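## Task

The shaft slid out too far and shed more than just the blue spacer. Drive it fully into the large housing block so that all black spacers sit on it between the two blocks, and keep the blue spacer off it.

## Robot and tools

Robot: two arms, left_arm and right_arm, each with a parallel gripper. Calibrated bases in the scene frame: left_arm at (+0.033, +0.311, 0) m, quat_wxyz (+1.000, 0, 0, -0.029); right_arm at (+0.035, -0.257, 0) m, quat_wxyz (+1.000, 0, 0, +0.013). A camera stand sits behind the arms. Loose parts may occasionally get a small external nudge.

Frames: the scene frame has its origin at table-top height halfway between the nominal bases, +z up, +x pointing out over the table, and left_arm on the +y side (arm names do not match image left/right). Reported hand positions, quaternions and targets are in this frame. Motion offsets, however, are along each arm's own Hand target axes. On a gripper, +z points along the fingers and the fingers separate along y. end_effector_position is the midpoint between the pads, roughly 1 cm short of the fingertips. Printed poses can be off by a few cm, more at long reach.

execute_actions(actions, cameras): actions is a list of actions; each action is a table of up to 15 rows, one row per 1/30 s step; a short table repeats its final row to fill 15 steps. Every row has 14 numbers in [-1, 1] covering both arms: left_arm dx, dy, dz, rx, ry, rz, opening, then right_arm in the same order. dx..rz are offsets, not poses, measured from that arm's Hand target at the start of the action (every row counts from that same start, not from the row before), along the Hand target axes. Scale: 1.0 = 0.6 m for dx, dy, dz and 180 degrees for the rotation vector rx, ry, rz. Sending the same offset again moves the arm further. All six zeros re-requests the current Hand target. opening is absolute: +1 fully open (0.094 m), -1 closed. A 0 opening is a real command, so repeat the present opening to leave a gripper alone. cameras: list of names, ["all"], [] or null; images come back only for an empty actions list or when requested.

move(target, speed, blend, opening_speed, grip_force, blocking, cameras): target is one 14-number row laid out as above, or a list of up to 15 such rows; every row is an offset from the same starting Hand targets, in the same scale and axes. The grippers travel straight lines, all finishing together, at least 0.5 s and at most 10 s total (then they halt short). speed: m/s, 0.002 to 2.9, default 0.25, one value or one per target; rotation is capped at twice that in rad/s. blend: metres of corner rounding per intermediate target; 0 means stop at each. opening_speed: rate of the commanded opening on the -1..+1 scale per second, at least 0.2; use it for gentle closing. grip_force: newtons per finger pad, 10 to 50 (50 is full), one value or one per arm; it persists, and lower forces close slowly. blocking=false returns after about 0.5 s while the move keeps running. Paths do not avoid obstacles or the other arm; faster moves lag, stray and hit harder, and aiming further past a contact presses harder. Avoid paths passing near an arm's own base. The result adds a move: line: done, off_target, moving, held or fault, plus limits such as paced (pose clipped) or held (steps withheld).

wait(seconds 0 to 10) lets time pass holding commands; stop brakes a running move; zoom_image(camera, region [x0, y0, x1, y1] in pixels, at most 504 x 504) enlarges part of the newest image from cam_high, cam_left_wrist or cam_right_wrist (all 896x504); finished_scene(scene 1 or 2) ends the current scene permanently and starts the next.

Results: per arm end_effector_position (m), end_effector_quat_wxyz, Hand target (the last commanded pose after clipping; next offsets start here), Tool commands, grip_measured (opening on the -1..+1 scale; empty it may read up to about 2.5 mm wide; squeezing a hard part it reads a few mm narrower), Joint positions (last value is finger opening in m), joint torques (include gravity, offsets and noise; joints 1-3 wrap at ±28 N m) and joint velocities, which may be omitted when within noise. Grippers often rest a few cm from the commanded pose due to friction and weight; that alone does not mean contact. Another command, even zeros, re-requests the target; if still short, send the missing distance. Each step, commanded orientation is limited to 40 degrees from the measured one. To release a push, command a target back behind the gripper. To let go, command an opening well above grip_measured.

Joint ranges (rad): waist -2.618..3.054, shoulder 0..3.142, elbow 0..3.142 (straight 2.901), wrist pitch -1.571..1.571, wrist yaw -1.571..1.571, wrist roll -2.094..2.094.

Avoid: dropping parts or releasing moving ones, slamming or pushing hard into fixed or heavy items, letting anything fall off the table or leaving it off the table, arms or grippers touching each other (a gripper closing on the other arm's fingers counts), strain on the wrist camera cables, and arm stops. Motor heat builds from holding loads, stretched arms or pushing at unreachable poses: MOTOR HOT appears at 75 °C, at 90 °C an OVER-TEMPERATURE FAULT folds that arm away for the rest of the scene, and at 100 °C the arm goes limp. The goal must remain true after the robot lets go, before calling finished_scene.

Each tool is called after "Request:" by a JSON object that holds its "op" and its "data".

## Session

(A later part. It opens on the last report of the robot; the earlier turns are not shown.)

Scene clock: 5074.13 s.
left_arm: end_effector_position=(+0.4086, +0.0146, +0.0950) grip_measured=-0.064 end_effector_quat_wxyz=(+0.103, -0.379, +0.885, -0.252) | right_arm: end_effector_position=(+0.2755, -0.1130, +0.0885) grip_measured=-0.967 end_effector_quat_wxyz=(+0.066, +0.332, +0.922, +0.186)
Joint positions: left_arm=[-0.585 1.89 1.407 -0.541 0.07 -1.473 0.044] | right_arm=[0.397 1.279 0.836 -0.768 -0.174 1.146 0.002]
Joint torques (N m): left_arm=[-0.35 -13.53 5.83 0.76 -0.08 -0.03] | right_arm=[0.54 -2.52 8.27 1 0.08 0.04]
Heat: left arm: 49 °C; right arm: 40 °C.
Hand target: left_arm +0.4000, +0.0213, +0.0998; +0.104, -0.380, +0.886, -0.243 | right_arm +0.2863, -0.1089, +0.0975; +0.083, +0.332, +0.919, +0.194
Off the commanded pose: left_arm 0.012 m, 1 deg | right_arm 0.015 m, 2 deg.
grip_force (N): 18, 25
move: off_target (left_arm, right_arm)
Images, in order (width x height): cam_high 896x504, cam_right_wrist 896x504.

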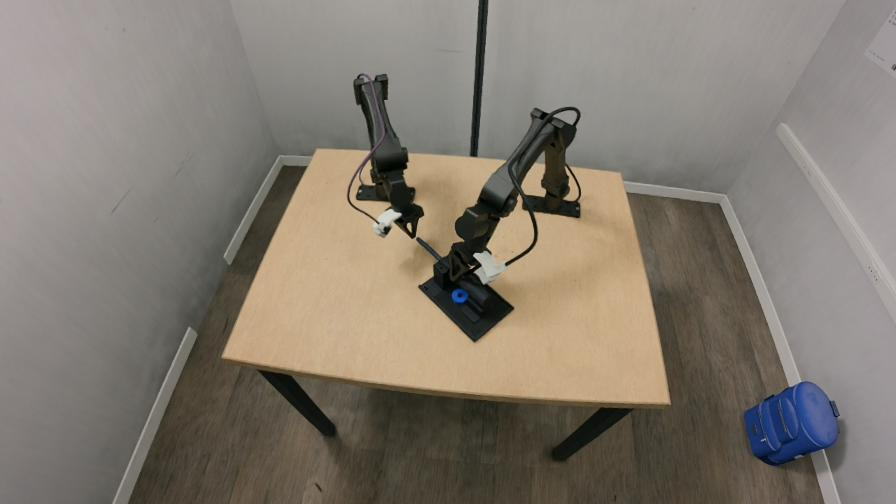

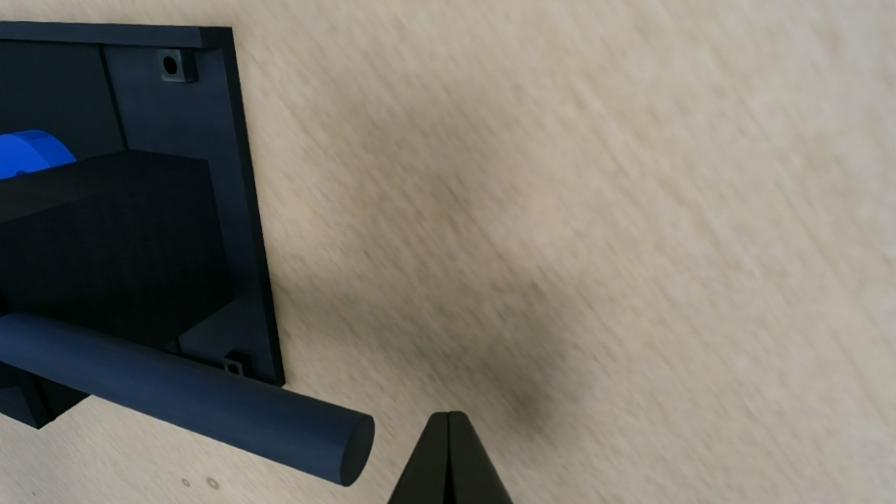

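Request:
{"op": "move", "data": {"target": [[0, 0, 0, 0, 0, 0, -0.2, -0.0083, 0.0181, 0.0085, 0, 0, 0, -1]], "speed": 0.05, "cameras": ["cam_high", "cam_right_wrist"]}}

Request:
{"op": "zoom_image", "data": {"camera": "cam_high", "region": [405, 225, 455, 275]}}

Scene clock: 5081.67 s.
left_arm: end_effector_position=(+0.4086, +0.0146, +0.0950) grip_measured=-0.064 end_effector_quat_wxyz=(+0.103, -0.379, +0.885, -0.252) | right_arm: end_effector_position=(+0.2874, -0.1077, +0.0890) grip_measured=-0.967 end_effector_quat_wxyz=(+0.066, +0.333, +0.922, +0.187)
Joint positions: left_arm=[-0.585 1.89 1.407 -0.541 0.07 -1.473 0.044] | right_arm=[0.397 1.331 0.874 -0.752 -0.174 1.149 0.002]
Joint torques (N m): left_arm=[-0.36 -13.53 5.83 0.75 -0.08 -0.03] | right_arm=[0.77 -2.84 8.27 0.99 0.09 0.03]
Heat: left arm: 49 °C; right arm: 40 °C.
Hand target: left_arm +0.4000, +0.0213, +0.0998; +0.104, -0.380, +0.886, -0.243 | right_arm +0.2980, -0.1029, +0.0975; +0.083, +0.332, +0.919, +0.194
Off the commanded pose: left_arm 0.012 m, 1 deg | right_arm 0.014 m, 2 deg.
grip_force (N): 18, 25
move: off_target (left_arm, right_arm)
Images, in order (width x height): cam_high 896x504, cam_right_wrist 896x504.

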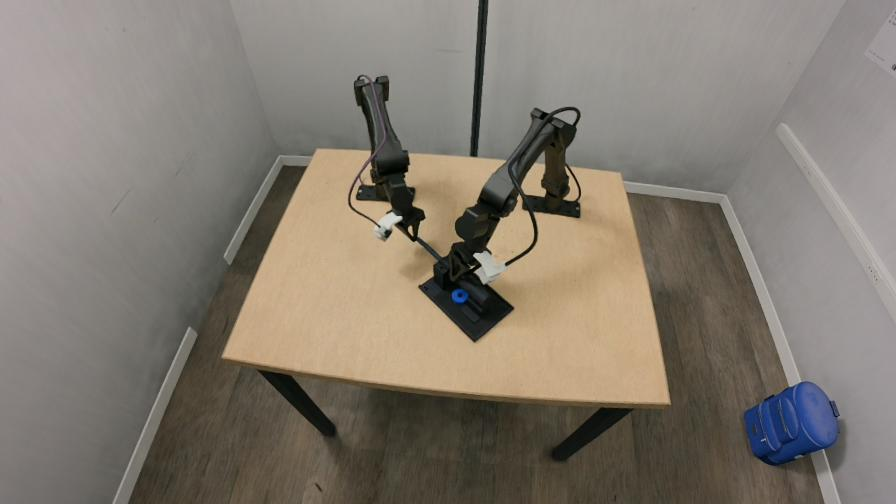

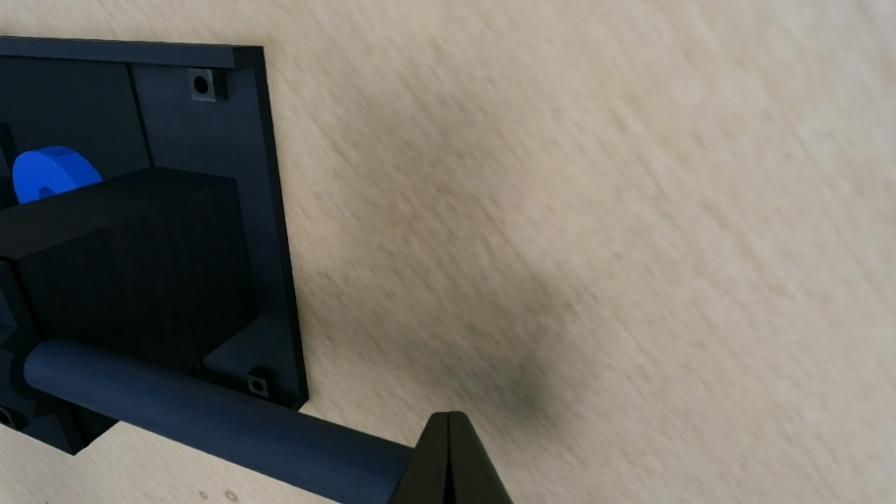

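Scaled by 10.080 from the camera's 896x504 image, which has a finer 1280x720 frame.

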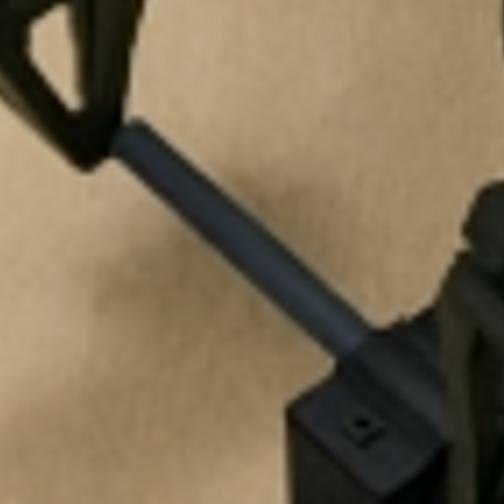

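Request:
{"op": "move", "data": {"target": [[0, 0, 0, 0, 0, 0, -0.2, 0, 0.0091, 0.0042, 0, 0, 0, -1]], "speed": 0.05}}

Request:
{"op": "move", "data": {"target": [[0, 0, 0, 0, 0, 0, -0.2, 0, 0.0091, 0.0042, 0, 0, 0, -1]], "speed": 0.05, "cameras": ["cam_high", "cam_right_wrist"]}}

Request:
{"op": "zoom_image", "data": {"camera": "cam_high", "region": [405, 225, 455, 275]}}

Scene clock: 5088.03 s.
left_arm: end_effector_position=(+0.4086, +0.0146, +0.0950) grip_measured=-0.064 end_effector_quat_wxyz=(+0.103, -0.379, +0.885, -0.252) | right_arm: end_effector_position=(+0.2886, -0.1054, +0.0864) grip_measured=-0.967 end_effector_quat_wxyz=(+0.064, +0.334, +0.923, +0.181)
Joint positions: left_arm=[-0.585 1.89 1.407 -0.541 0.07 -1.473 0.044] | right_arm=[0.409 1.352 0.884 -0.752 -0.164 1.158 0.002]
Joint torques (N m): left_arm=[-0.34 -13.55 5.85 0.76 -0.08 -0.03] | right_arm=[0.66 -2.96 8.75 1.03 0.01 0.07]
Heat: left arm: 49 °C; right arm: 41 °C.
Hand target: left_arm +0.4000, +0.0213, +0.0998; +0.104, -0.380, +0.886, -0.243 | right_arm +0.3018, -0.0984, +0.0974; +0.083, +0.332, +0.919, +0.194
Off the commanded pose: left_arm 0.012 m, 1 deg | right_arm 0.019 m, 3 deg.
grip_force (N): 18, 25
move: off_target (left_arm, right_arm)

Scene clock: 5088.77 s.
left_arm: end_effector_position=(+0.4086, +0.0146, +0.0950) grip_measured=-0.064 end_effector_quat_wxyz=(+0.103, -0.379, +0.885, -0.252) | right_arm: end_effector_position=(+0.2892, -0.1047, +0.0846) grip_measured=-0.967 end_effector_quat_wxyz=(+0.062, +0.336, +0.924, +0.172)
Joint positions: left_arm=[-0.585 1.89 1.407 -0.541 0.07 -1.473 0.044] | right_arm=[0.417 1.371 0.898 -0.762 -0.152 1.166 0.002]
Joint torques (N m): left_arm=[-0.34 -13.55 5.83 0.76 -0.08 -0.03] | right_arm=[0.83 -3.06 8.96 1.15 -0.07 0.07]
Heat: left arm: 49 °C; right arm: 41 °C.
Hand target: left_arm +0.4000, +0.0213, +0.0998; +0.104, -0.380, +0.886, -0.243 | right_arm +0.3056, -0.0937, +0.0974; +0.083, +0.332, +0.919, +0.194
Off the commanded pose: left_arm 0.012 m, 1 deg | right_arm 0.024 m, 4 deg.
grip_force (N): 18, 25
move: off_target (left_arm, right_arm)
Images, in order (width x height): cam_high 896x504, cam_right_wrist 896x504.

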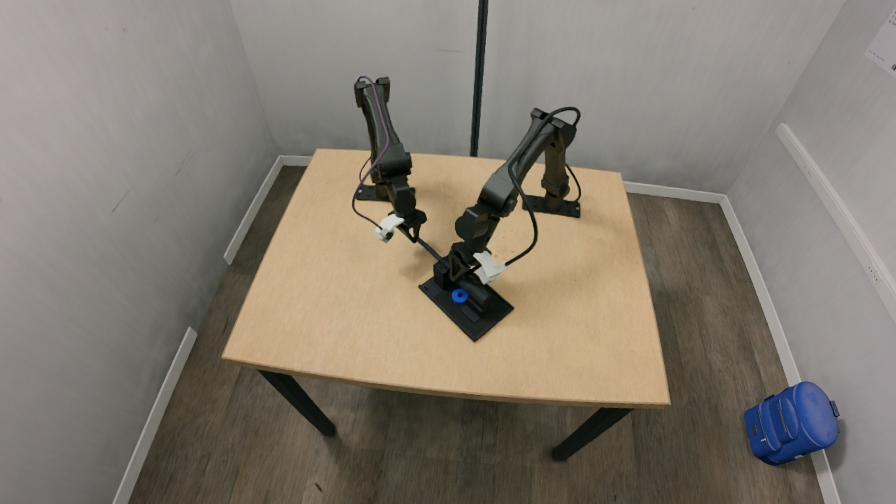

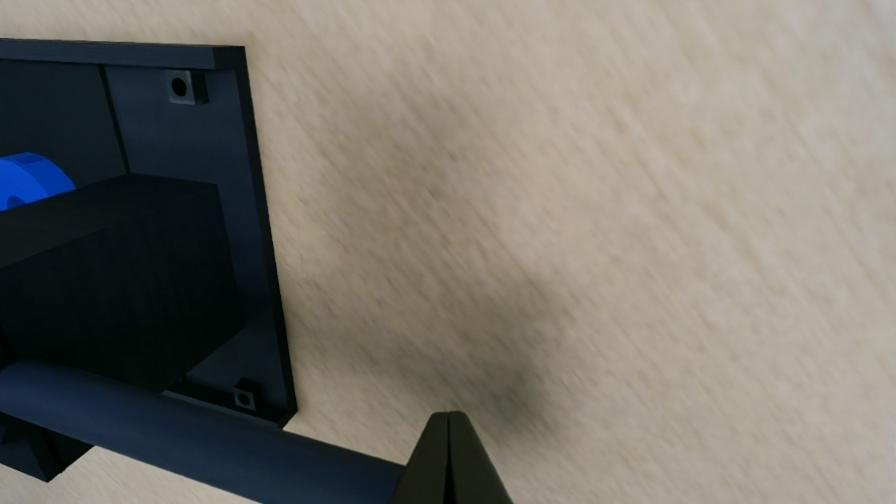

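Scaled by 10.080 from the camera's 896x504 image, which has a finer 1280x720 frame.

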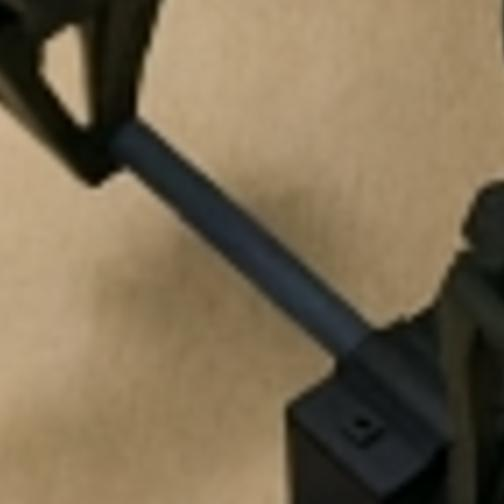

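Request:
{"op": "move", "data": {"target": [0, 0, -0.012, 0, 0, 0, -0.2, 0, 0, 0, 0, 0, 0, -1], "speed": 0.03}}

Request:
{"op": "move", "data": {"target": [0, 0, -0.012, 0, 0, 0, -0.2, 0, 0, 0, 0, 0, 0, -1], "speed": 0.03}}

Request:
{"op": "move", "data": {"target": [0, 0, -0.012, 0, 0, 0, -0.2, 0, 0, 0, 0, 0, 0, -1], "speed": 0.03}}

Scene clock: 5105.57 s.
left_arm: end_effector_position=(+0.4082, +0.0150, +0.0958) grip_measured=-0.064 end_effector_quat_wxyz=(+0.103, -0.379, +0.885, -0.252) | right_arm: end_effector_position=(+0.2892, -0.1048, +0.0845) grip_measured=-0.967 end_effector_quat_wxyz=(+0.062, +0.336, +0.924, +0.172)
Joint positions: left_arm=[-0.585 1.887 1.407 -0.543 0.069 -1.473 0.044] | right_arm=[0.417 1.371 0.898 -0.762 -0.151 1.167 0.002]
Joint torques (N m): left_arm=[-0.24 -14.9 5.96 0.63 -0.07 -0.02] | right_arm=[0.83 -3.07 8.96 1.14 -0.08 0.06]
Heat: left arm: 50 °C; right arm: 41 °C.
Hand target: left_arm +0.3974, +0.0239, +0.1059; +0.104, -0.380, +0.886, -0.243 | right_arm +0.3056, -0.0937, +0.0974; +0.083, +0.332, +0.919, +0.194
Off the commanded pose: left_arm 0.017 m, 1 deg | right_arm 0.024 m, 4 deg.
grip_force (N): 18, 25
move: off_target (left_arm, right_arm)

Scene clock: 5106.27 s.
left_arm: end_effector_position=(+0.4083, +0.0153, +0.0964) grip_measured=-0.064 end_effector_quat_wxyz=(+0.104, -0.379, +0.884, -0.252) | right_arm: end_effector_position=(+0.2893, -0.1049, +0.0845) grip_measured=-0.967 end_effector_quat_wxyz=(+0.062, +0.336, +0.924, +0.172)
Joint positions: left_arm=[-0.585 1.886 1.407 -0.544 0.068 -1.473 0.044] | right_arm=[0.417 1.371 0.898 -0.762 -0.151 1.167 0.002]
Joint torques (N m): left_arm=[-0.16 -16.34 6.09 0.48 -0.06 -0.01] | right_arm=[0.81 -3.07 8.99 1.14 -0.08 0.06]
Heat: left arm: 49 °C; right arm: 41 °C.
Hand target: left_arm +0.3948, +0.0264, +0.1122; +0.104, -0.380, +0.886, -0.243 | right_arm +0.3056, -0.0937, +0.0974; +0.083, +0.332, +0.919, +0.194
Off the commanded pose: left_arm 0.023 m, 1 deg | right_arm 0.024 m, 4 deg.
grip_force (N): 18, 25
move: off_target (left_arm, right_arm)

Scene clock: 5106.97 s.
left_arm: end_effector_position=(+0.4083, +0.0155, +0.0966) grip_measured=-0.064 end_effector_quat_wxyz=(+0.104, -0.379, +0.884, -0.251) | right_arm: end_effector_position=(+0.2893, -0.1049, +0.0845) grip_measured=-0.967 end_effector_quat_wxyz=(+0.062, +0.336, +0.924, +0.172)
Joint positions: left_arm=[-0.585 1.885 1.407 -0.545 0.067 -1.473 0.044] | right_arm=[0.417 1.371 0.898 -0.762 -0.151 1.167 0.002]
Joint torques (N m): left_arm=[-0.08 -17.73 6.28 0.33 -0.03 0] | right_arm=[0.81 -3.06 8.98 1.14 -0.08 0.06]
Heat: left arm: 50 °C; right arm: 40 °C.
Hand target: left_arm +0.3921, +0.0289, +0.1182; +0.104, -0.380, +0.886, -0.243 | right_arm +0.3056, -0.0937, +0.0974; +0.083, +0.332, +0.919, +0.194
Off the commanded pose: left_arm 0.030 m, 1 deg | right_arm 0.024 m, 4 deg.
grip_force (N): 18, 25
move: off_target (left_arm, right_arm)

Request:
{"op": "move", "data": {"target": [0, 0, -0.012, 0, 0, 0, -0.2, 0, 0, 0, 0, 0, 0, -1], "speed": 0.03}}

Request:
{"op": "move", "data": {"target": [0, 0, -0.012, 0, 0, 0, -0.2, 0, 0, 0, 0, 0, 0, -1], "speed": 0.03, "cameras": ["cam_high"]}}

Request:
{"op": "zoom_image", "data": {"camera": "cam_high", "region": [405, 225, 455, 275]}}

Scene clock: 5116.53 s.
left_arm: end_effector_position=(+0.4077, +0.0163, +0.0986) grip_measured=-0.065 end_effector_quat_wxyz=(+0.105, -0.379, +0.884, -0.251) | right_arm: end_effector_position=(+0.2893, -0.1049, +0.0845) grip_measured=-0.967 end_effector_quat_wxyz=(+0.062, +0.336, +0.924, +0.172)
Joint positions: left_arm=[-0.585 1.879 1.407 -0.55 0.065 -1.473 0.044] | right_arm=[0.417 1.371 0.898 -0.762 -0.151 1.167 0.002]
Joint torques (N m): left_arm=[0.01 -18.63 6.52 0.22 -0.02 0.01] | right_arm=[0.81 -3.06 8.96 1.14 -0.08 0.07]
Heat: left arm: 53 °C; right arm: 40 °C.
Hand target: left_arm +0.3895, +0.0315, +0.1244; +0.104, -0.380, +0.886, -0.243 | right_arm +0.3056, -0.0937, +0.0974; +0.083, +0.332, +0.919, +0.194
Off the commanded pose: left_arm 0.035 m, 1 deg | right_arm 0.024 m, 4 deg.
grip_force (N): 18, 25
move: off_target (left_arm, right_arm)

Scene clock: 5117.23 s.
left_arm: end_effector_position=(+0.4076, +0.0164, +0.0988) grip_measured=-0.065 end_effector_quat_wxyz=(+0.105, -0.379, +0.884, -0.251) | right_arm: end_effector_position=(+0.2893, -0.1049, +0.0845) grip_measured=-0.967 end_effector_quat_wxyz=(+0.062, +0.336, +0.924, +0.172)
Joint positions: left_arm=[-0.585 1.879 1.407 -0.551 0.065 -1.473 0.044] | right_arm=[0.417 1.371 0.898 -0.762 -0.151 1.167 0.002]
Joint torques (N m): left_arm=[0.08 -19.93 6.76 0.09 -0.01 0.01] | right_arm=[0.83 -3.06 8.96 1.14 -0.08 0.06]
Heat: left arm: 53 °C; right arm: 40 °C.
Hand target: left_arm +0.3868, +0.0340, +0.1306; +0.104, -0.380, +0.886, -0.243 | right_arm +0.3056, -0.0937, +0.0974; +0.083, +0.332, +0.919, +0.194
Off the commanded pose: left_arm 0.042 m, 1 deg | right_arm 0.024 m, 4 deg.
grip_force (N): 18, 25
move: off_target (left_arm, right_arm)
Images, in order (width x height): cam_high 896x504.

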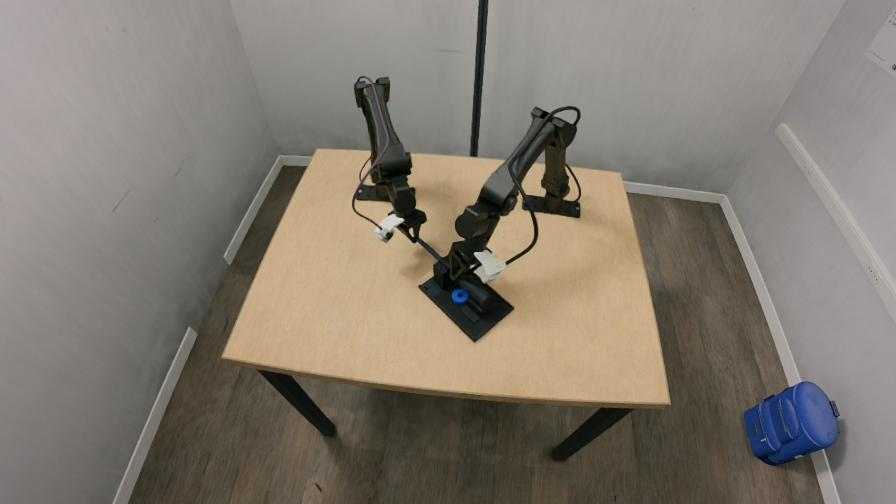

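Scaled by 10.080 from the camera's 896x504 image, which has a finer 1280x720 frame.

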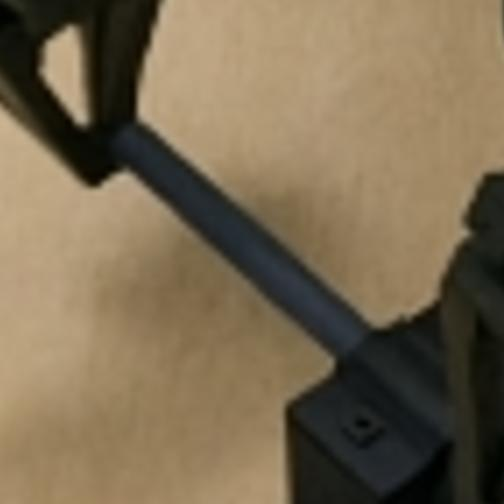

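Request:
{"op": "move", "data": {"target": [0, 0, 0.04, 0, 0, 0, -0.2, 0, 0, 0, 0, 0, 0, -1], "speed": 0.08}}

Request:
{"op": "move", "data": {"target": [0, 0, 0, 0, 0, 0, 0.2, 0, 0, 0, 0, 0, 0, -1], "speed": 0.05, "grip_force": [30, 25], "opening_speed": 0.5}}

Scene clock: 5127.47 s.
left_arm: end_effector_position=(+0.4078, +0.0163, +0.0984) grip_measured=-0.065 end_effector_quat_wxyz=(+0.106, -0.379, +0.884, -0.252) | right_arm: end_effector_position=(+0.2893, -0.1049, +0.0845) grip_measured=-0.967 end_effector_quat_wxyz=(+0.062, +0.336, +0.924, +0.172)
Joint positions: left_arm=[-0.585 1.879 1.404 -0.546 0.065 -1.473 0.044] | right_arm=[0.417 1.371 0.898 -0.762 -0.151 1.167 0.002]
Joint torques (N m): left_arm=[-0.18 -15.12 6.24 0.54 -0.03 -0.01] | right_arm=[0.83 -3.04 8.98 1.14 -0.08 0.06]
Heat: left arm: 57 °C; right arm: 40 °C.
Hand target: left_arm +0.3957, +0.0256, +0.1100; +0.104, -0.380, +0.886, -0.243 | right_arm +0.3056, -0.0937, +0.0974; +0.083, +0.332, +0.919, +0.194
Off the commanded pose: left_arm 0.019 m, 1 deg | right_arm 0.024 m, 4 deg.
grip_force (N): 18, 25
move: off_target (left_arm, right_arm)

Scene clock: 5128.50 s.
left_arm: end_effector_position=(+0.4006, +0.0216, +0.1025) grip_measured=+0.198 end_effector_quat_wxyz=(+0.100, -0.381, +0.887, -0.243) | right_arm: end_effector_position=(+0.2920, -0.1027, +0.0872) grip_measured=-0.967 end_effector_quat_wxyz=(+0.066, +0.335, +0.923, +0.176)
Joint positions: left_arm=[-0.585 1.857 1.404 -0.59 0.065 -1.473 0.056] | right_arm=[0.42 1.371 0.905 -0.756 -0.151 1.168 0.002]
Joint torques (N m): left_arm=[-0.18 -13.07 6.2 0.87 -0.03 -0.02] | right_arm=[0.62 -2.97 8.49 1.11 -0.08 0.05]
Heat: left arm: 56 °C; right arm: 40 °C.
Hand target: left_arm +0.3956, +0.0256, +0.1100; +0.104, -0.380, +0.886, -0.243 | right_arm +0.3056, -0.0937, +0.0974; +0.083, +0.332, +0.919, +0.194
Off the commanded pose: left_arm 0.010 m, 0 deg | right_arm 0.019 m, 3 deg.
grip_force (N): 30, 25
move: off_target (right_arm)

Request:
{"op": "wait", "data": {"seconds": 0.1, "cameras": ["cam_high", "cam_left_wrist"]}}

Request:
{"op": "zoom_image", "data": {"camera": "cam_high", "region": [405, 225, 455, 275]}}

Request:
{"op": "zoom_image", "data": {"camera": "cam_high", "region": [425, 240, 495, 300]}}

Scene clock: 5134.33 s.
left_arm: end_effector_position=(+0.4005, +0.0217, +0.1024) grip_measured=+0.198 end_effector_quat_wxyz=(+0.100, -0.381, +0.887, -0.243) | right_arm: end_effector_position=(+0.2920, -0.1027, +0.0872) grip_measured=-0.967 end_effector_quat_wxyz=(+0.066, +0.335, +0.923, +0.176)
Joint positions: left_arm=[-0.585 1.857 1.404 -0.59 0.065 -1.473 0.056] | right_arm=[0.42 1.371 0.905 -0.756 -0.151 1.168 0.002]
Joint torques (N m): left_arm=[-0.18 -13.08 6.2 0.87 -0.02 -0.01] | right_arm=[0.61 -2.97 8.49 1.11 -0.07 0.06]
Heat: left arm: 55 °C; right arm: 40 °C.
Hand target: left_arm +0.3956, +0.0256, +0.1100; +0.104, -0.380, +0.886, -0.243 | right_arm +0.3056, -0.0937, +0.0974; +0.083, +0.332, +0.919, +0.194
Tool commands: left_gripper/opening=+0.2 right_gripper/opening=-1.0
Off the commanded pose: left_arm 0.010 m, 0 deg | right_arm 0.019 m, 3 deg.
grip_force (N): 30, 25
wait: 0.10 s; at rest from the start
Images, in order (width x height): cam_high 896x504, cam_left_wrist 896x504.

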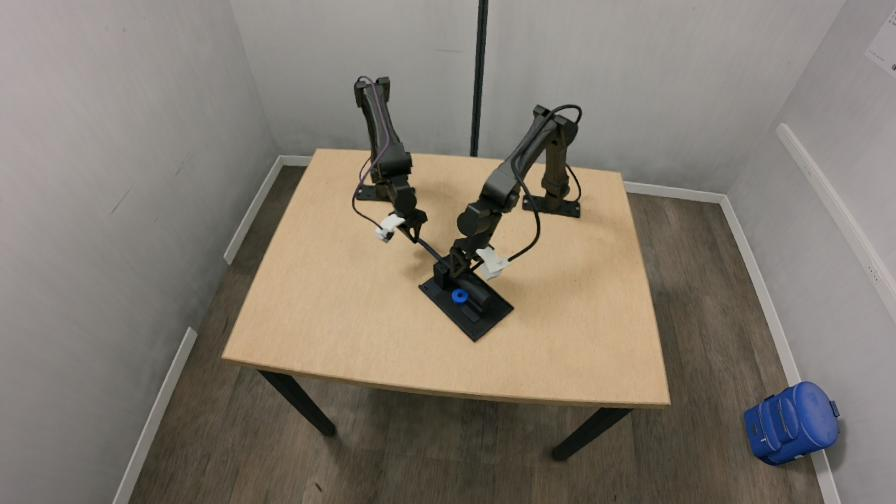

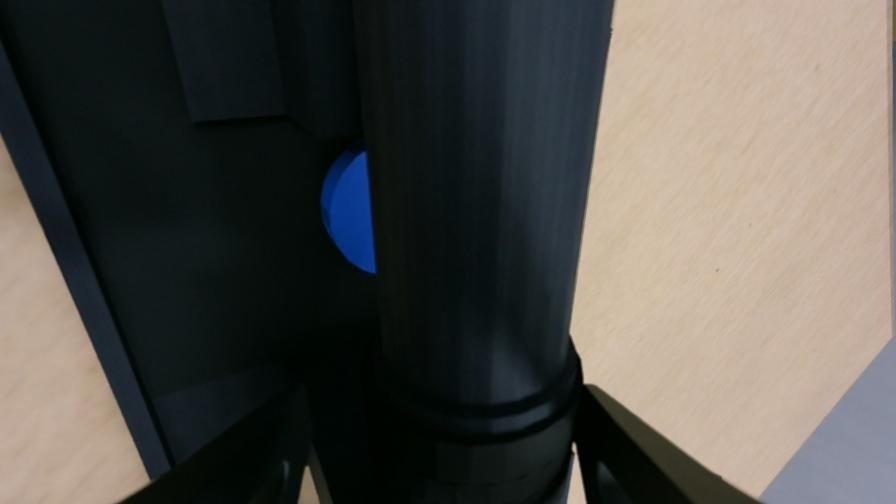

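Scaled by 10.080 from the camera's 896x504 image, which has a finer 1280x720 frame.

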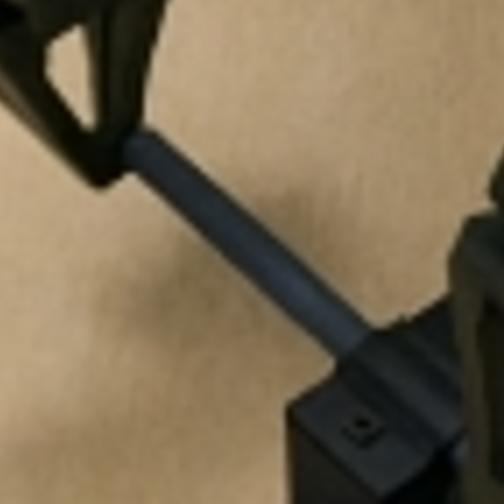

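Scaled by 7.200 from the camera's 896x504 image, which has a finer 1280x720 frame.

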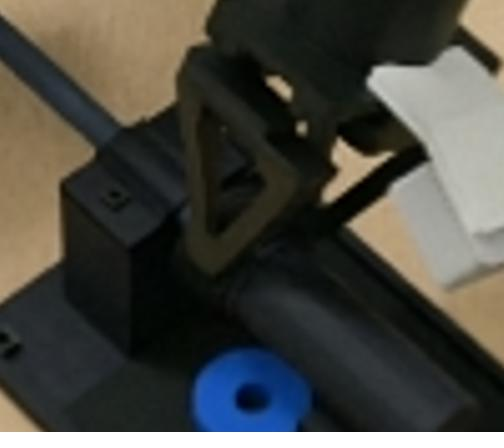

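Request:
{"op": "move", "data": {"target": [[0, 0, -0.0667, 0, 0, 0, 0.2, 0, 0, 0, 0, 0, 0, -1]], "speed": 0.1, "cameras": ["cam_left_wrist"]}}

Request:
{"op": "zoom_image", "data": {"camera": "cam_left_wrist", "region": [380, 180, 620, 420]}}

Scene clock: 5144.77 s.
left_arm: end_effector_position=(+0.3803, +0.0368, +0.1312) grip_measured=+0.198 end_effector_quat_wxyz=(+0.096, -0.382, +0.888, -0.235) | right_arm: end_effector_position=(+0.2923, -0.1026, +0.0874) grip_measured=-0.967 end_effector_quat_wxyz=(+0.067, +0.335, +0.923, +0.177)
Joint positions: left_arm=[-0.585 1.758 1.404 -0.707 0.065 -1.473 0.056] | right_arm=[0.42 1.371 0.905 -0.754 -0.151 1.168 0.002]
Joint torques (N m): left_arm=[0.35 -11.69 8.06 0.88 0.01 0.05] | right_arm=[0.64 -2.96 8.49 1.1 -0.08 0.05]
Heat: left arm: 53 °C; right arm: 40 °C.
Hand target: left_arm +0.3809, +0.0396, +0.1444; +0.104, -0.380, +0.886, -0.243 | right_arm +0.3057, -0.0937, +0.0974; +0.083, +0.332, +0.919, +0.194
Off the commanded pose: left_arm 0.014 m, 1 deg | right_arm 0.019 m, 3 deg.
grip_force (N): 30, 25
move: off_target (left_arm, right_arm)
Images, in order (width x height): cam_left_wrist 896x504.

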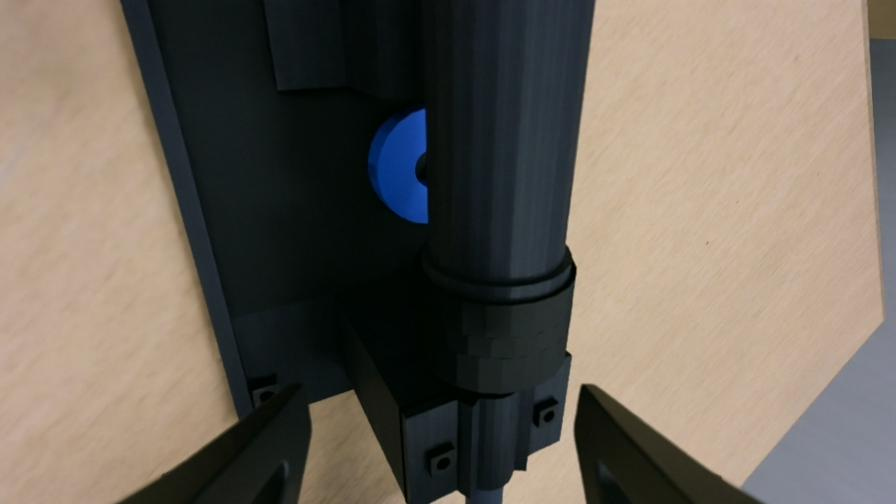

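Scaled by 2.100 from the camera's 896x504 image, which has a finer 1280x720 frame.

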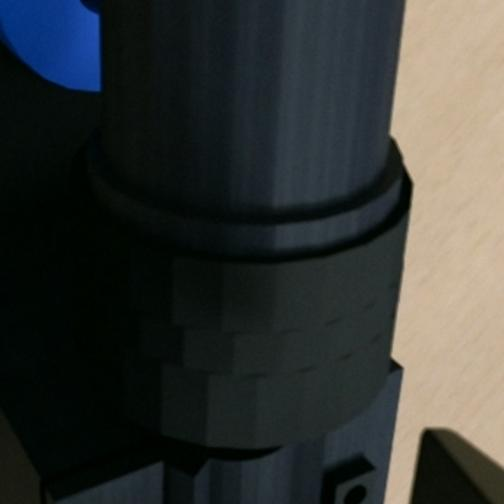

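Request:
{"op": "move", "data": {"target": [[0, 0, 0, 0, 0, 0, 0.2, 0, 0.0171, 0.0025, 0, 0, 0, -1]], "speed": 0.03, "cameras": ["cam_high", "cam_left_wrist"]}}

Request:
{"op": "zoom_image", "data": {"camera": "cam_high", "region": [405, 225, 455, 275]}}

Request:
{"op": "zoom_image", "data": {"camera": "cam_left_wrist", "region": [380, 180, 620, 420]}}

Scene clock: 5157.23 s.
left_arm: end_effector_position=(+0.3803, +0.0369, +0.1312) grip_measured=+0.198 end_effector_quat_wxyz=(+0.096, -0.382, +0.889, -0.235) | right_arm: end_effector_position=(+0.2988, -0.0941, +0.0898) grip_measured=-0.967 end_effector_quat_wxyz=(+0.065, +0.334, +0.923, +0.179)
Joint positions: left_arm=[-0.585 1.758 1.404 -0.707 0.065 -1.473 0.056] | right_arm=[0.436 1.407 0.943 -0.754 -0.151 1.183 0.002]
Joint torques (N m): left_arm=[0.35 -11.69 8.06 0.84 0 0.05] | right_arm=[0.64 -3.41 8.53 1.08 0 0.01]
Heat: left arm: 49 °C; right arm: 40 °C.
Hand target: left_arm +0.3809, +0.0396, +0.1444; +0.104, -0.380, +0.886, -0.243 | right_arm +0.3120, -0.0861, +0.1002; +0.083, +0.332, +0.919, +0.194
Off the commanded pose: left_arm 0.014 m, 1 deg | right_arm 0.019 m, 3 deg.
grip_force (N): 30, 25
move: off_target (left_arm, right_arm)
Images, in order (width x height): cam_high 896x504, cam_left_wrist 896x504.

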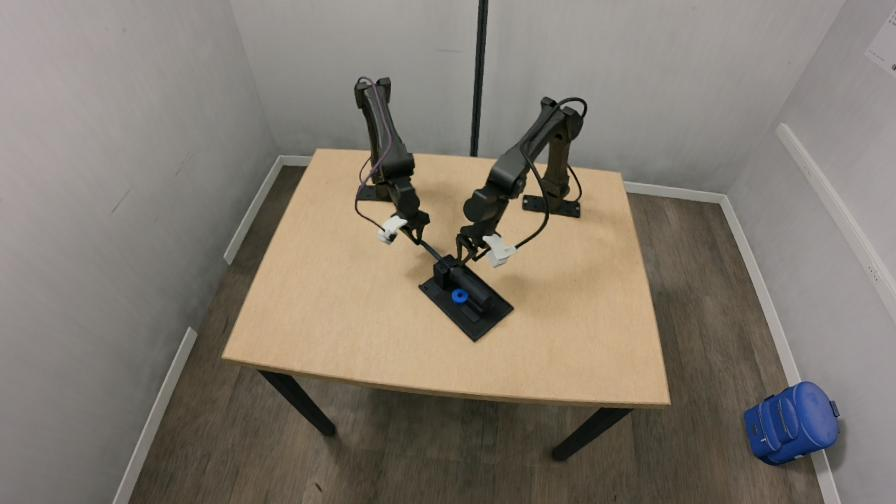

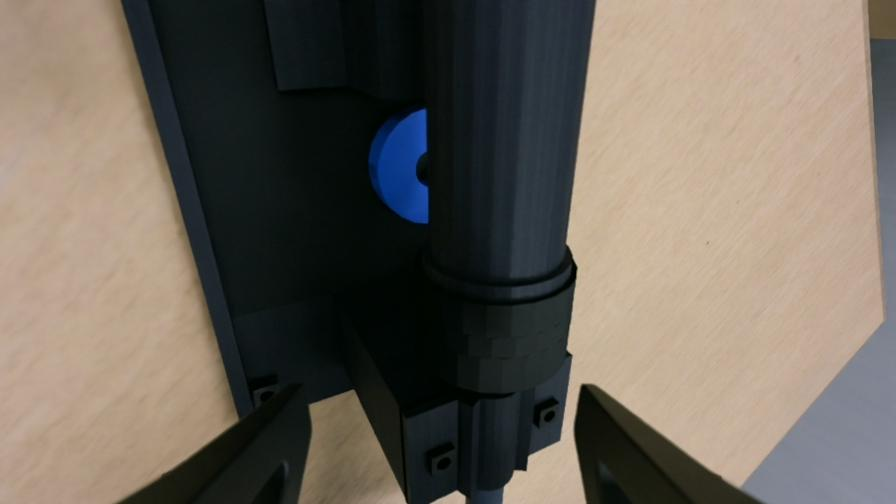

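Scaled by 10.080 from the camera's 896x504 image, which has a finer 1280x720 frame.

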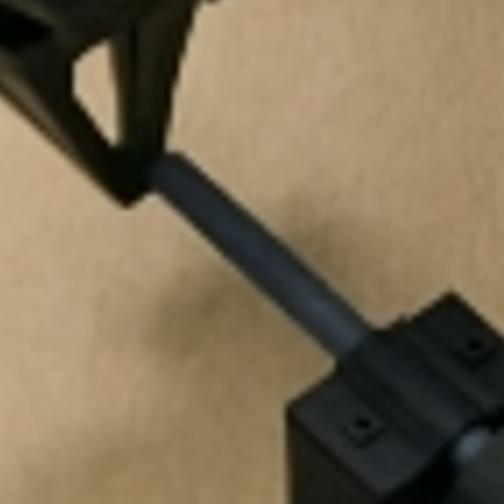

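Scaled by 2.100 from the camera's 896x504 image, which has a finer 1280x720 frame.

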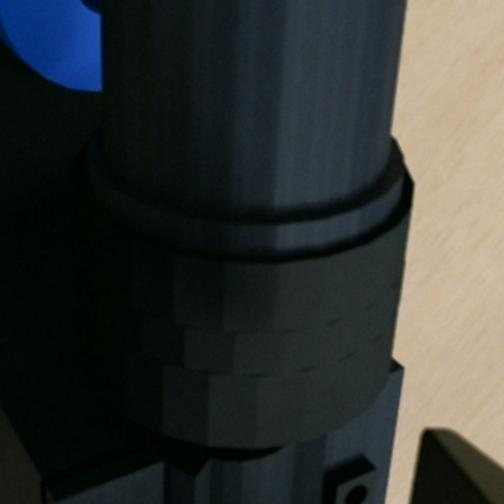

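Request:
{"op": "move", "data": {"target": [[0, 0, 0, 0, 0, 0, 0.2, 0, 0.033, 0.008, 0, 0, 0, -1]], "speed": 0.04, "cameras": ["cam_high", "cam_right_wrist"]}}

Request:
{"op": "zoom_image", "data": {"camera": "cam_high", "region": [405, 225, 455, 275]}}

Scene clock: 5169.40 s.
left_arm: end_effector_position=(+0.3803, +0.0369, +0.1312) grip_measured=+0.198 end_effector_quat_wxyz=(+0.096, -0.382, +0.889, -0.235) | right_arm: end_effector_position=(+0.3123, -0.0779, +0.0946) grip_measured=-0.967 end_effector_quat_wxyz=(+0.065, +0.333, +0.923, +0.182)
Joint positions: left_arm=[-0.585 1.758 1.404 -0.707 0.065 -1.473 0.056] | right_arm=[0.465 1.475 1.018 -0.753 -0.145 1.21 0.002]
Joint torques (N m): left_arm=[0.34 -11.67 8.06 0.84 0 0.05] | right_arm=[0.65 -3.9 8.5 1.07 0.07 0.06]
Heat: left arm: 46 °C; right arm: 40 °C.
Hand target: left_arm +0.3809, +0.0396, +0.1444; +0.104, -0.380, +0.886, -0.243 | right_arm +0.3249, -0.0707, +0.1040; +0.083, +0.332, +0.919, +0.194
Off the commanded pose: left_arm 0.014 m, 1 deg | right_arm 0.017 m, 3 deg.
grip_force (N): 30, 25
move: off_target (left_arm, right_arm)
Images, in order (width x height): cam_high 896x504, cam_right_wrist 896x504.

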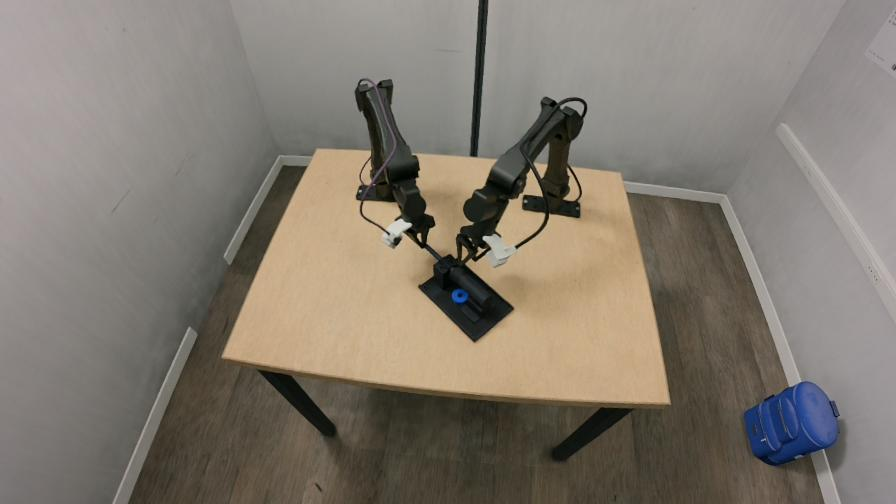

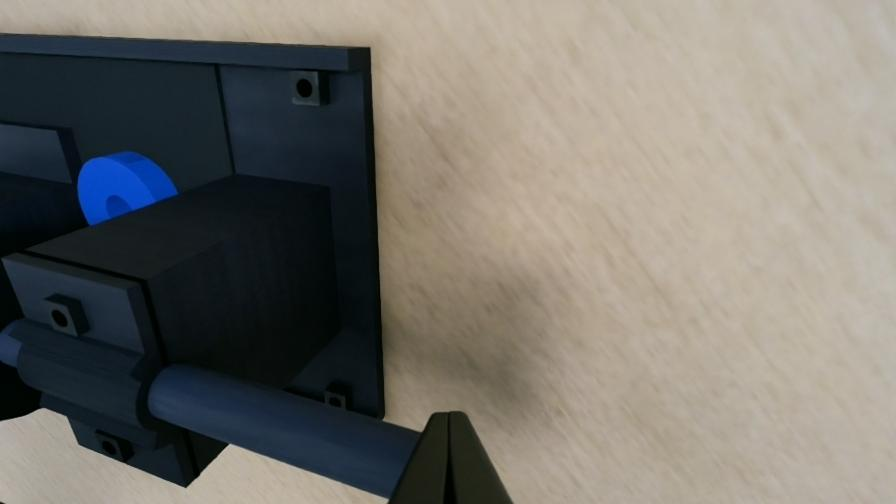

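Scaled by 10.080 from the camera's 896x504 image, which has a finer 1280x720 frame.

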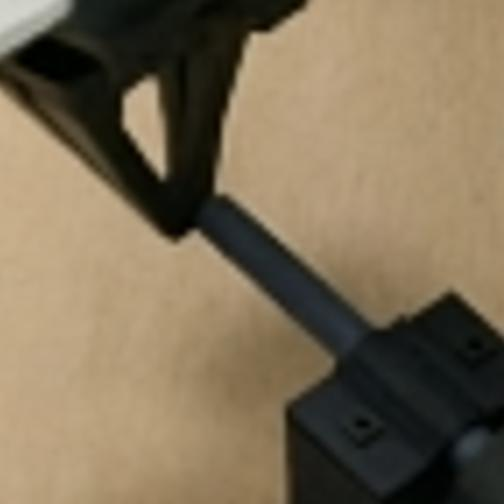

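Request:
{"op": "move", "data": {"target": [[0, 0, 0, 0, 0, 0, 0.2, 0, 0.0316, 0.011, 0, 0, 0, -1]], "speed": 0.04, "cameras": ["cam_high"]}}

Request:
{"op": "zoom_image", "data": {"camera": "cam_high", "region": [405, 225, 455, 275]}}

Scene clock: 5181.03 s.
left_arm: end_effector_position=(+0.3803, +0.0369, +0.1312) grip_measured=+0.198 end_effector_quat_wxyz=(+0.096, -0.382, +0.889, -0.235) | right_arm: end_effector_position=(+0.3256, -0.0629, +0.0970) grip_measured=-0.967 end_effector_quat_wxyz=(+0.066, +0.333, +0.923, +0.182)
Joint positions: left_arm=[-0.585 1.758 1.404 -0.707 0.065 -1.473 0.056] | right_arm=[0.49 1.543 1.091 -0.752 -0.135 1.233 0.002]
Joint torques (N m): left_arm=[0.35 -11.67 8.08 0.85 0 0.05] | right_arm=[0.65 -4.44 8.5 1.06 0.06 0.05]
Heat: left arm: 45 °C; right arm: 41 °C.
Hand target: left_arm +0.3809, +0.0396, +0.1444; +0.104, -0.380, +0.886, -0.243 | right_arm +0.3376, -0.0553, +0.1057; +0.083, +0.332, +0.919, +0.194
Off the commanded pose: left_arm 0.014 m, 1 deg | right_arm 0.017 m, 2 deg.
grip_force (N): 30, 25
move: off_target (left_arm, right_arm)
Images, in order (width x height): cam_high 896x504.

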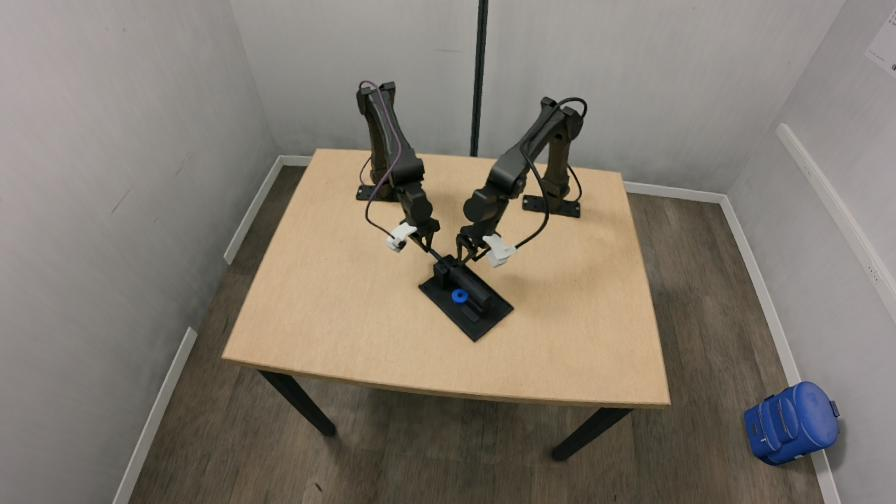

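Scaled by 10.080 from the camera's 896x504 image, which has a finer 1280x720 frame.

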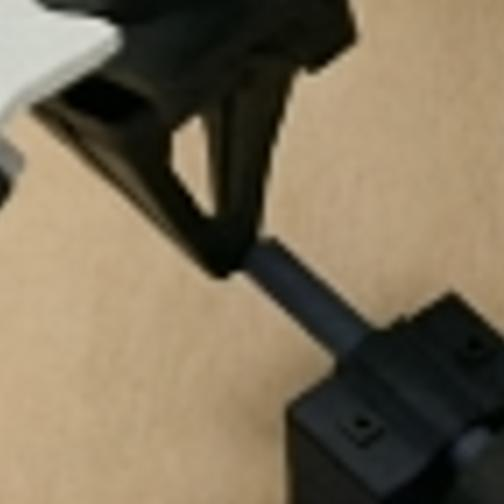

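Request:
{"op": "move", "data": {"target": [[0, 0, -0.15, 0, 0, 0, 0.1, 0, 0.0245, 0.0085, 0, 0, 0, -1]], "speed": 0.08, "cameras": ["cam_high"]}}

Request:
{"op": "zoom_image", "data": {"camera": "cam_high", "region": [405, 225, 455, 275]}}

Scene clock: 5190.33 s.
left_arm: end_effector_position=(+0.3455, +0.0694, +0.2018) grip_measured=+0.102 end_effector_quat_wxyz=(+0.091, -0.384, +0.891, -0.227) | right_arm: end_effector_position=(+0.3328, -0.0551, +0.0971) grip_measured=-0.967 end_effector_quat_wxyz=(+0.064, +0.335, +0.924, +0.175)
Joint positions: left_arm=[-0.569 1.601 1.521 -1.002 0.072 -1.46 0.052] | right_arm=[0.505 1.592 1.145 -0.77 -0.122 1.249 0.002]
Joint torques (N m): left_arm=[0.5 -9.76 10.09 0.82 0.03 0.07] | right_arm=[0.81 -4.6 8.92 1.16 0.01 0.05]
Heat: left arm: 44 °C; right arm: 42 °C.
Hand target: left_arm +0.3476, +0.0712, +0.2218; +0.104, -0.380, +0.886, -0.243 | right_arm +0.3476, -0.0434, +0.1072; +0.083, +0.332, +0.919, +0.194
Off the commanded pose: left_arm 0.020 m, 2 deg | right_arm 0.021 m, 3 deg.
grip_force (N): 30, 25
move: off_target (left_arm, right_arm)
Images, in order (width x height): cam_high 896x504.

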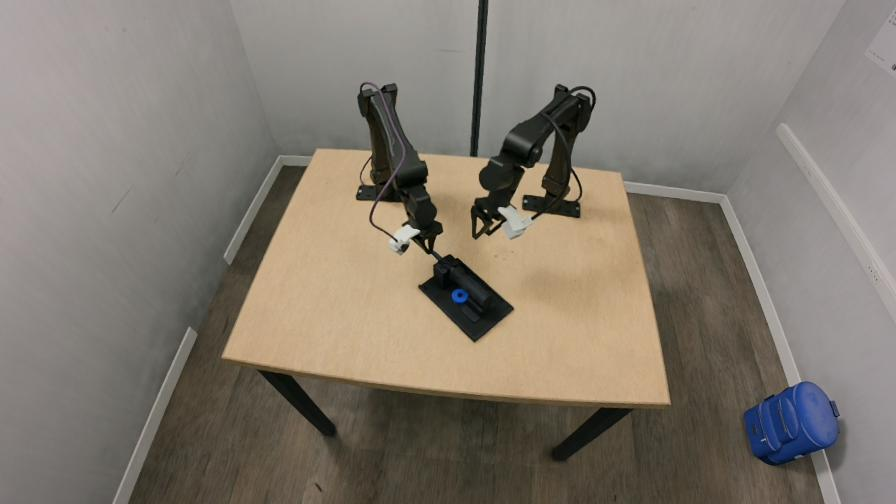

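Scaled by 10.080 from the camera's 896x504 image, which has a finer 1280x720 frame.

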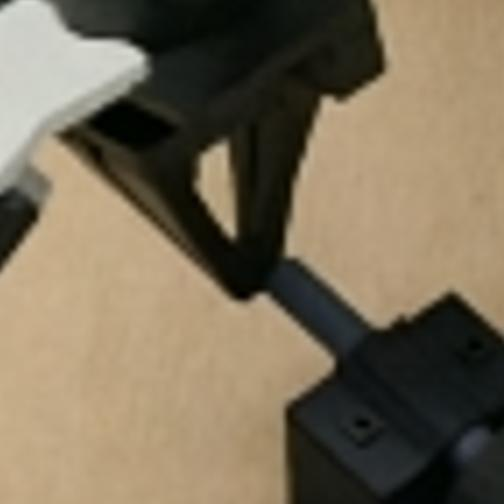

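Request:
{"op": "move", "data": {"target": [[0, 0, 0, 0, 0, 0, 0.1, 0, 0.0131, 0.0046, 0, 0, 0, -1]], "speed": 0.04, "cameras": ["cam_high", "cam_right_wrist"]}}

Request:
{"op": "zoom_image", "data": {"camera": "cam_high", "region": [405, 225, 455, 275]}}

Scene clock: 5195.80 s.
left_arm: end_effector_position=(+0.3453, +0.0695, +0.2017) grip_measured=+0.102 end_effector_quat_wxyz=(+0.091, -0.384, +0.891, -0.226) | right_arm: end_effector_position=(+0.3332, -0.0546, +0.0955) grip_measured=-0.967 end_effector_quat_wxyz=(+0.059, +0.338, +0.925, +0.162)
Joint positions: left_arm=[-0.569 1.601 1.521 -1.003 0.072 -1.46 0.052] | right_arm=[0.512 1.617 1.174 -0.799 -0.111 1.256 0.002]
Joint torques (N m): left_arm=[0.51 -9.76 10.07 0.81 0.03 0.07] | right_arm=[0.98 -4.72 9.13 1.35 -0.1 0.07]
Heat: left arm: 43 °C; right arm: 41 °C.
Hand target: left_arm +0.3476, +0.0713, +0.2218; +0.104, -0.380, +0.886, -0.243 | right_arm +0.3529, -0.0370, +0.1078; +0.083, +0.332, +0.919, +0.194
Off the commanded pose: left_arm 0.020 m, 2 deg | right_arm 0.029 m, 5 deg.
grip_force (N): 30, 25
move: off_target (left_arm, right_arm)
Images, in order (width x height): cam_high 896x504, cam_right_wrist 896x504.

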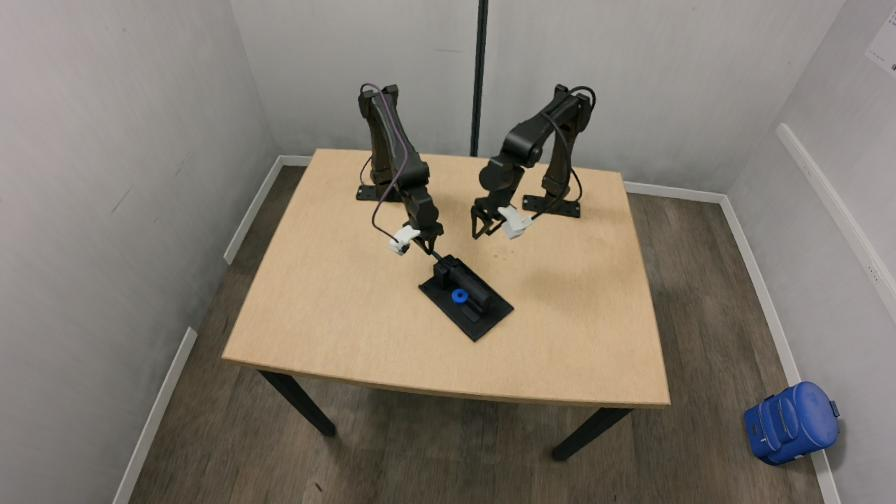

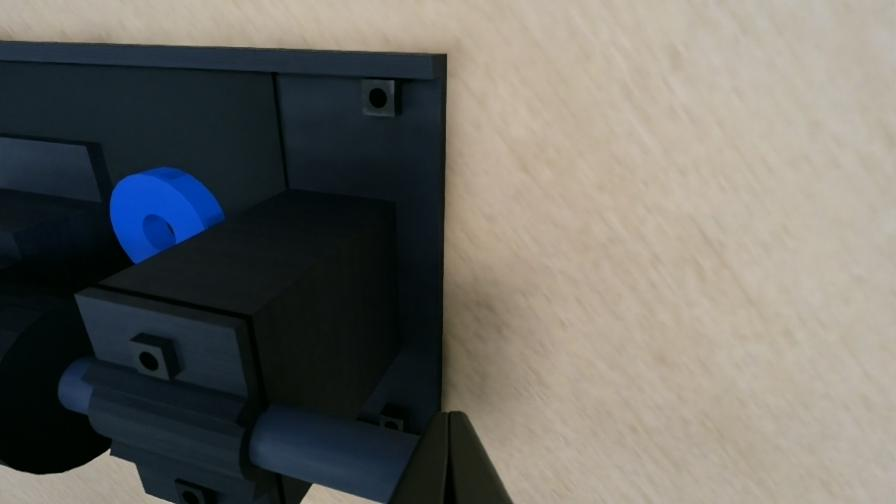

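Scaled by 10.080 from the camera's 896x504 image, which has a finer 1280x720 frame.

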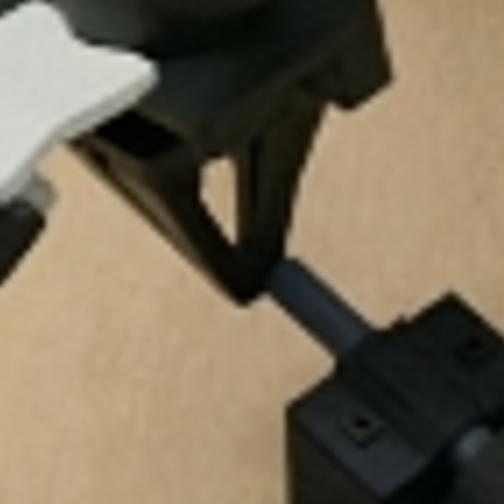

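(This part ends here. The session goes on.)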